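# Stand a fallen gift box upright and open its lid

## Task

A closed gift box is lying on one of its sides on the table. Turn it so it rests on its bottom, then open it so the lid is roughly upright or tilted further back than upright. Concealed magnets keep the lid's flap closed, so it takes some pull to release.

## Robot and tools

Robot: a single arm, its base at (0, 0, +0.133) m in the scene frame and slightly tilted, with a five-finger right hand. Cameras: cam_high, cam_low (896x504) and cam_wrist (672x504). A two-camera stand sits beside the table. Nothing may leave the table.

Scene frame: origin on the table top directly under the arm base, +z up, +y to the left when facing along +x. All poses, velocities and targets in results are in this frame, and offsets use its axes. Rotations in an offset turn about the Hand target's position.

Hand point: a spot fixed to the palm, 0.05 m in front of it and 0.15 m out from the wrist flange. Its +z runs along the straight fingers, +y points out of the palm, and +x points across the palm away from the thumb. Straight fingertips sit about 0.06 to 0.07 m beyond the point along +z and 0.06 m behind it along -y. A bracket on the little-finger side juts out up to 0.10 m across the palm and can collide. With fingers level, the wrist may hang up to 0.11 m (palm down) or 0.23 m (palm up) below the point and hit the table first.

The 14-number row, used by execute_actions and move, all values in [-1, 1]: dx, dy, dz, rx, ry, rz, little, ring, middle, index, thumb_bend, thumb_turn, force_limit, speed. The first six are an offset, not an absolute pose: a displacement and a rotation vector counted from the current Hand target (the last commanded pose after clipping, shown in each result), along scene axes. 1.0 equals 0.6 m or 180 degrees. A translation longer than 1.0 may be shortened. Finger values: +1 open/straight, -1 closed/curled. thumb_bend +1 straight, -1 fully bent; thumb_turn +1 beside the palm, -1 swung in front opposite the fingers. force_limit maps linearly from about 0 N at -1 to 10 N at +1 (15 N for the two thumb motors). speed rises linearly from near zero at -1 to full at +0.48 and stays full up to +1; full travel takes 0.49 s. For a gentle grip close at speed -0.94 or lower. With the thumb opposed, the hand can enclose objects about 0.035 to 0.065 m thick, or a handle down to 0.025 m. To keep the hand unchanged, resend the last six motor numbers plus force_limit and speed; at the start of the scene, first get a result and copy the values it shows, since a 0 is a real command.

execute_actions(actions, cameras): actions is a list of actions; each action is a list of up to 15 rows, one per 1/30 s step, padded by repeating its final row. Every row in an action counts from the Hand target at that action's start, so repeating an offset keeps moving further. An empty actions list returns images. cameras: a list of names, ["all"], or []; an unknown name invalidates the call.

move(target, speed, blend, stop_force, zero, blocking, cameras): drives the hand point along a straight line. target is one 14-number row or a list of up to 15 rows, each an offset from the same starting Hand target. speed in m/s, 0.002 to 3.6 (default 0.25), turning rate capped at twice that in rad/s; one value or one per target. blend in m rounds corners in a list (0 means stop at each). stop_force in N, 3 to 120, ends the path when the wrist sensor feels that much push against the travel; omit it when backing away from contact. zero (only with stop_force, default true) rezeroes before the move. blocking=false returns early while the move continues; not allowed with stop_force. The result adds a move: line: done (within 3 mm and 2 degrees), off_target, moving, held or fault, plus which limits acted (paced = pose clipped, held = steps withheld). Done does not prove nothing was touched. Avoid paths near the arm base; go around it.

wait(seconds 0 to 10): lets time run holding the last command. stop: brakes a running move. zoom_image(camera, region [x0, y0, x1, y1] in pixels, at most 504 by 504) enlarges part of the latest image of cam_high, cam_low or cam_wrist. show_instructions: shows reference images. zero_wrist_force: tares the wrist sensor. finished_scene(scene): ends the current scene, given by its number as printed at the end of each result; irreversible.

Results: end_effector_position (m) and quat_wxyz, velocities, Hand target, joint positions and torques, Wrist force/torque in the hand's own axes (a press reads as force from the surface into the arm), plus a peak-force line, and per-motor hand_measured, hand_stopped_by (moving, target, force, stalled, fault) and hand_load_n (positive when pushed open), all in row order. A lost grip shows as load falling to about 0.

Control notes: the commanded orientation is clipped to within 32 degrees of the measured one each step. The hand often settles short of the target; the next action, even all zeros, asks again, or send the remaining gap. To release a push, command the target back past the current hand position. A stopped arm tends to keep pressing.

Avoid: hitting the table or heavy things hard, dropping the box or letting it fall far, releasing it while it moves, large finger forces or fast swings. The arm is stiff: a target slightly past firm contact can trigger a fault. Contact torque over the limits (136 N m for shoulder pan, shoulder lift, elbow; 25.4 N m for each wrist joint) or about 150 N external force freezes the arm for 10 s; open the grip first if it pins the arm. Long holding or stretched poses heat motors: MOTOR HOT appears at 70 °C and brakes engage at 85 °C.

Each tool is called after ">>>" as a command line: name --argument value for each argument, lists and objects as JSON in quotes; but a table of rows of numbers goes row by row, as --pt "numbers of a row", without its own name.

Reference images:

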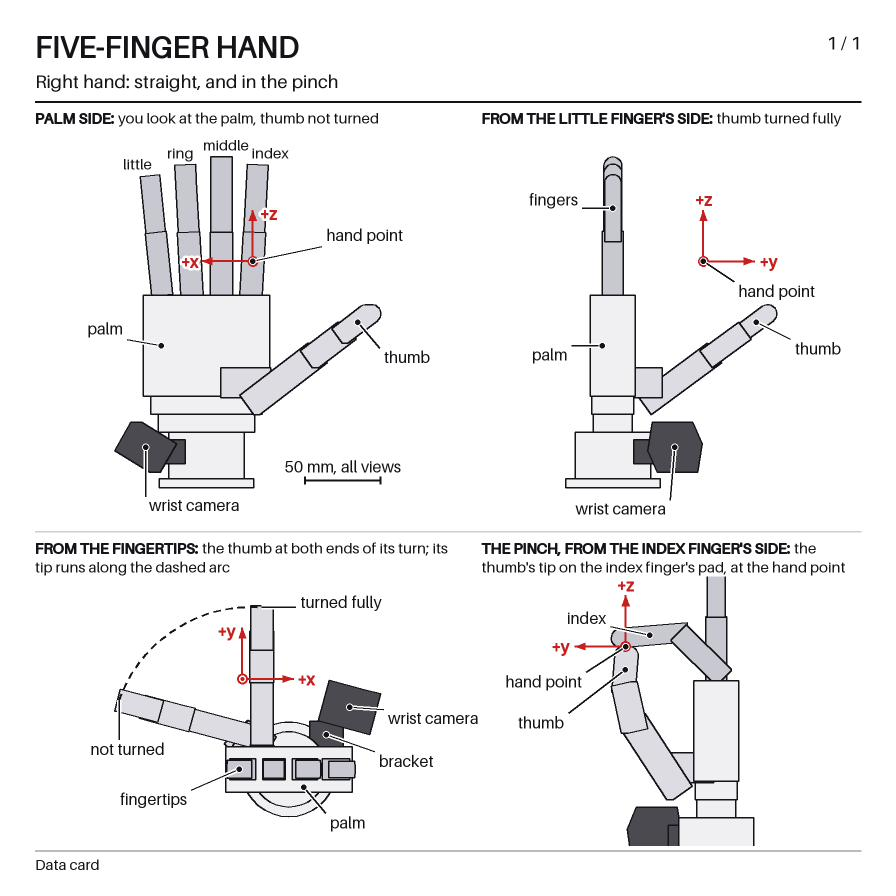

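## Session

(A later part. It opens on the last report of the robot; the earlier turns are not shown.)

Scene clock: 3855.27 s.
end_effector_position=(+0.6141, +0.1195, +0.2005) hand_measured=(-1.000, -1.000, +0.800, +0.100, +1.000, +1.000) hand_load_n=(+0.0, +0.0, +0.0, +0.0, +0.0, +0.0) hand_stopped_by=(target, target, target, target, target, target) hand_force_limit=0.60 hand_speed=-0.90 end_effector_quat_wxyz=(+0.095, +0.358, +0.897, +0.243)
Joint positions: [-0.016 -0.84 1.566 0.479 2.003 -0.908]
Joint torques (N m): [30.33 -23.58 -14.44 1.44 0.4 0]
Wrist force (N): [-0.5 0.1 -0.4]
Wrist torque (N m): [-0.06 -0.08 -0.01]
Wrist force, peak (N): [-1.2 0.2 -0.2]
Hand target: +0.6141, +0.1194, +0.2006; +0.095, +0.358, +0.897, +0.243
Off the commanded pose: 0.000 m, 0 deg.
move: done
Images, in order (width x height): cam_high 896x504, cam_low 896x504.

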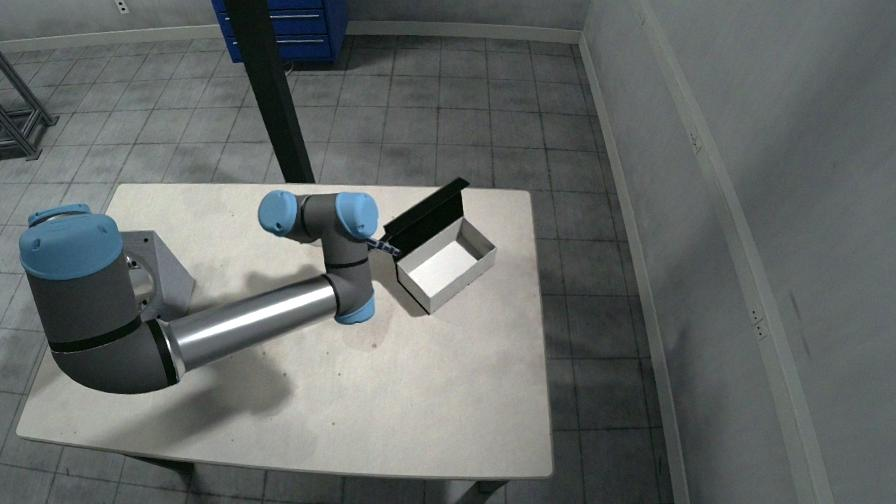

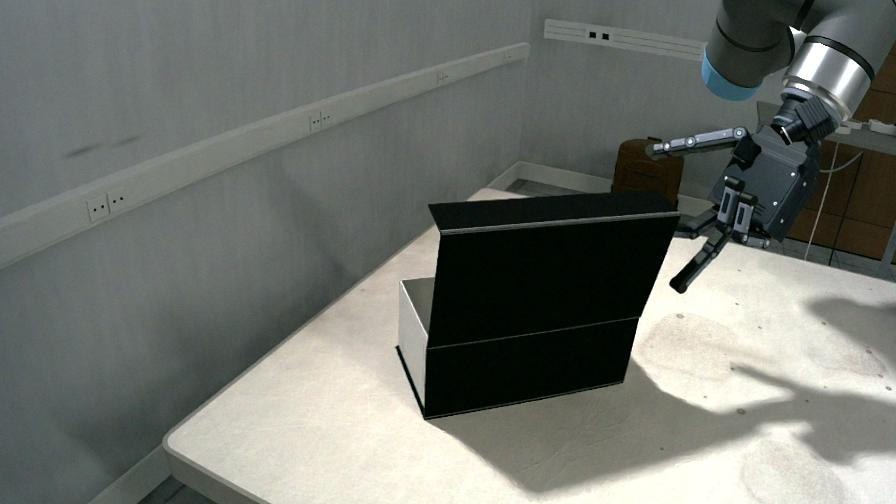

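>>> move --pt "0.0033 -0.0038 -0.005 0 0 0 -1 -1 0.8 0.1 1 1 0.6 -0.9" --pt "-0.084 -0.0811 -0.005 0 0 0 -1 -1 0.8 0.1 1 1 0.6 -0.9" --speed 0.025 --cameras '["cam_high", "cam_low"]'

>>> zoom_image --camera "cam_high" --region '[360, 160, 510, 320]'

>>> zoom_image --camera "cam_low" --region '[370, 150, 690, 430]'

Scene clock: 3865.00 s.
end_effector_position=(+0.5637, +0.0707, +0.1975) hand_measured=(-1.000, -1.000, +0.800, +0.100, +1.000, +1.000) hand_load_n=(+0.0, +0.0, +0.0, +0.0, +0.0, +0.0) hand_stopped_by=(target, target, target, target, target, target) hand_force_limit=0.60 hand_speed=-0.90 end_effector_quat_wxyz=(+0.095, +0.358, +0.897, +0.243) end_effector_velocity=(+0.002, +0.001, +0.000) end_effector_angular_velocity=(+0.000, -0.002, -0.001)
Joint positions: [-0.085 -1.007 1.764 0.42 1.978 -0.978]
Joint velocities: [0.002 0.004 -0.005 -0.001 0 0.001]
Joint torques (N m): [36.08 -18.93 -13.45 0.18 -2.02 0.53]
Wrist force (N): [-0.8 0.1 -0.7]
Wrist torque (N m): [-0.03 -0.02 0.07]
Wrist force, peak (N): [-1.2 0.2 -0.6]
Hand target: +0.5637, +0.0708, +0.1976; +0.095, +0.358, +0.897, +0.243
Off the commanded pose: 0.000 m, 0 deg.
move: done
Images, in order (width x height): cam_high 896x504, cam_low 896x504.

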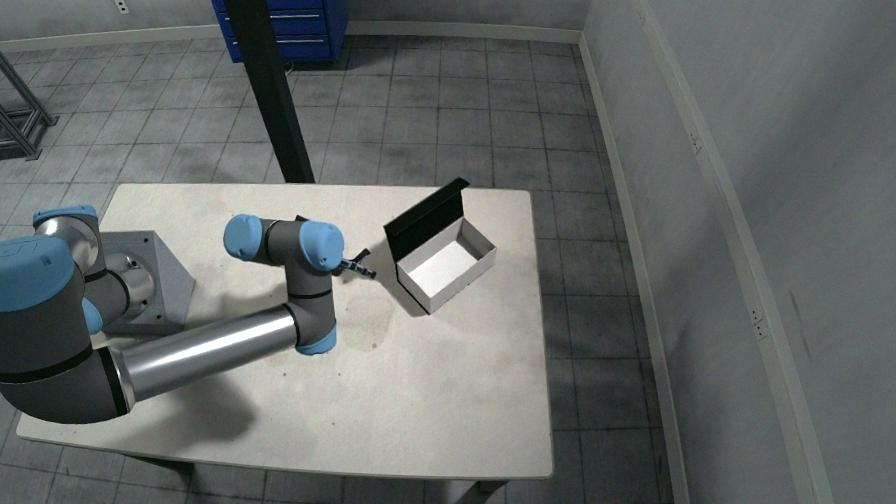

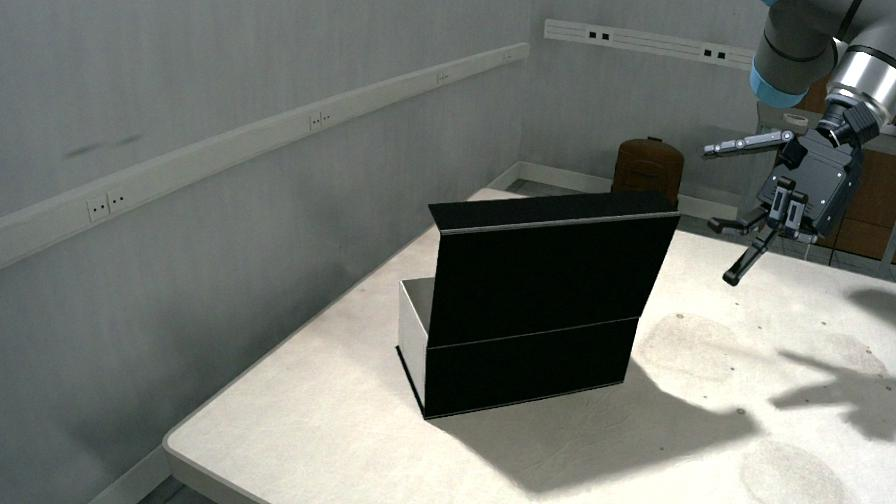

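Scaled by 3.150 from the camera's 896x504 image, which has a finer 1280x720 frame.

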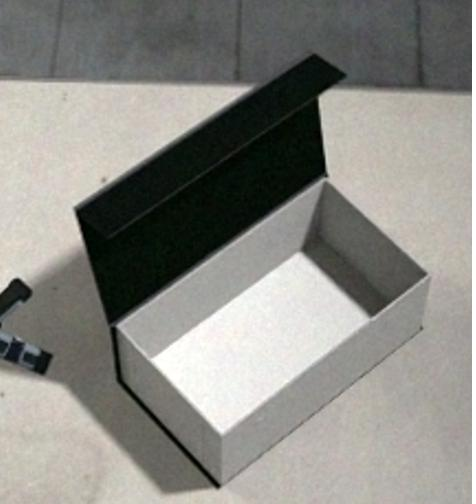

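Scaled by 1.575 from the camera's 896x504 image, which has a finer 1280x720 frame.

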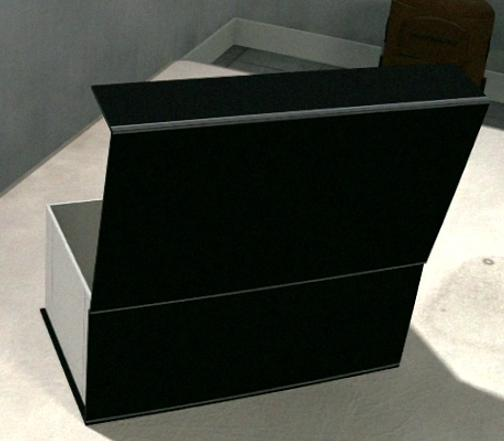

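>>> wait --seconds 1.5 --cameras '["cam_low"]'

Scene clock: 3868.13 s.
end_effector_position=(+0.5637, +0.0708, +0.1976) hand_measured=(-1.000, -1.000, +0.800, +0.100, +1.000, +1.000) hand_load_n=(+0.5, +0.0, +0.0, +0.0, +0.0, +0.0) hand_stopped_by=(target, target, target, target, target, target) hand_force_limit=0.60 hand_speed=-0.90 end_effector_quat_wxyz=(+0.095, +0.358, +0.897, +0.243)
Joint positions: [-0.085 -1.007 1.763 0.42 1.978 -0.978]
Joint torques (N m): [36.85 -18.46 -13.31 2.96 0.94 1.26]
Wrist force (N): [-0.9 0.2 -0.6]
Wrist torque (N m): [-0.02 -0.01 0.06]
Wrist force, peak (N): [-1.0 0.0 -0.7]
Hand target: +0.5637, +0.0708, +0.1976; +0.095, +0.358, +0.897, +0.243
Off the commanded pose: 0.000 m, 0 deg.
wait: 1.50 s; at rest from the start
Images, in order (width x height): cam_low 896x504.

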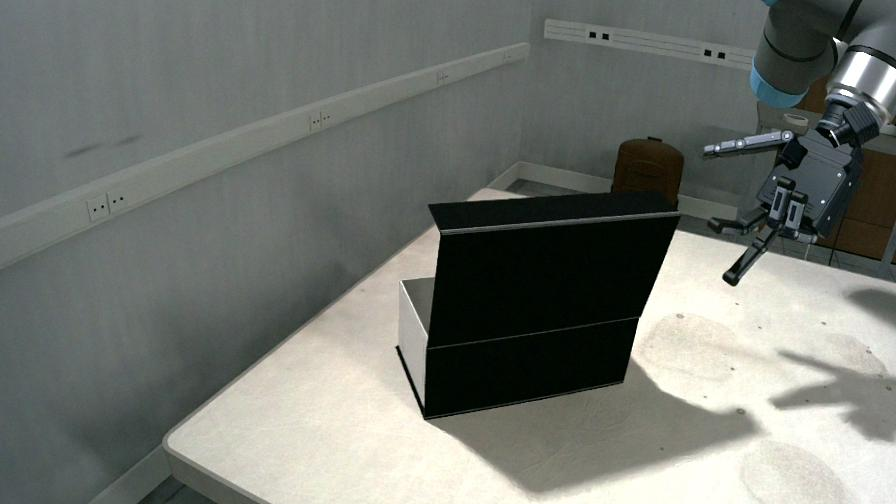

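>>> finished_scene --scene 2

The scene is finished: the task was done.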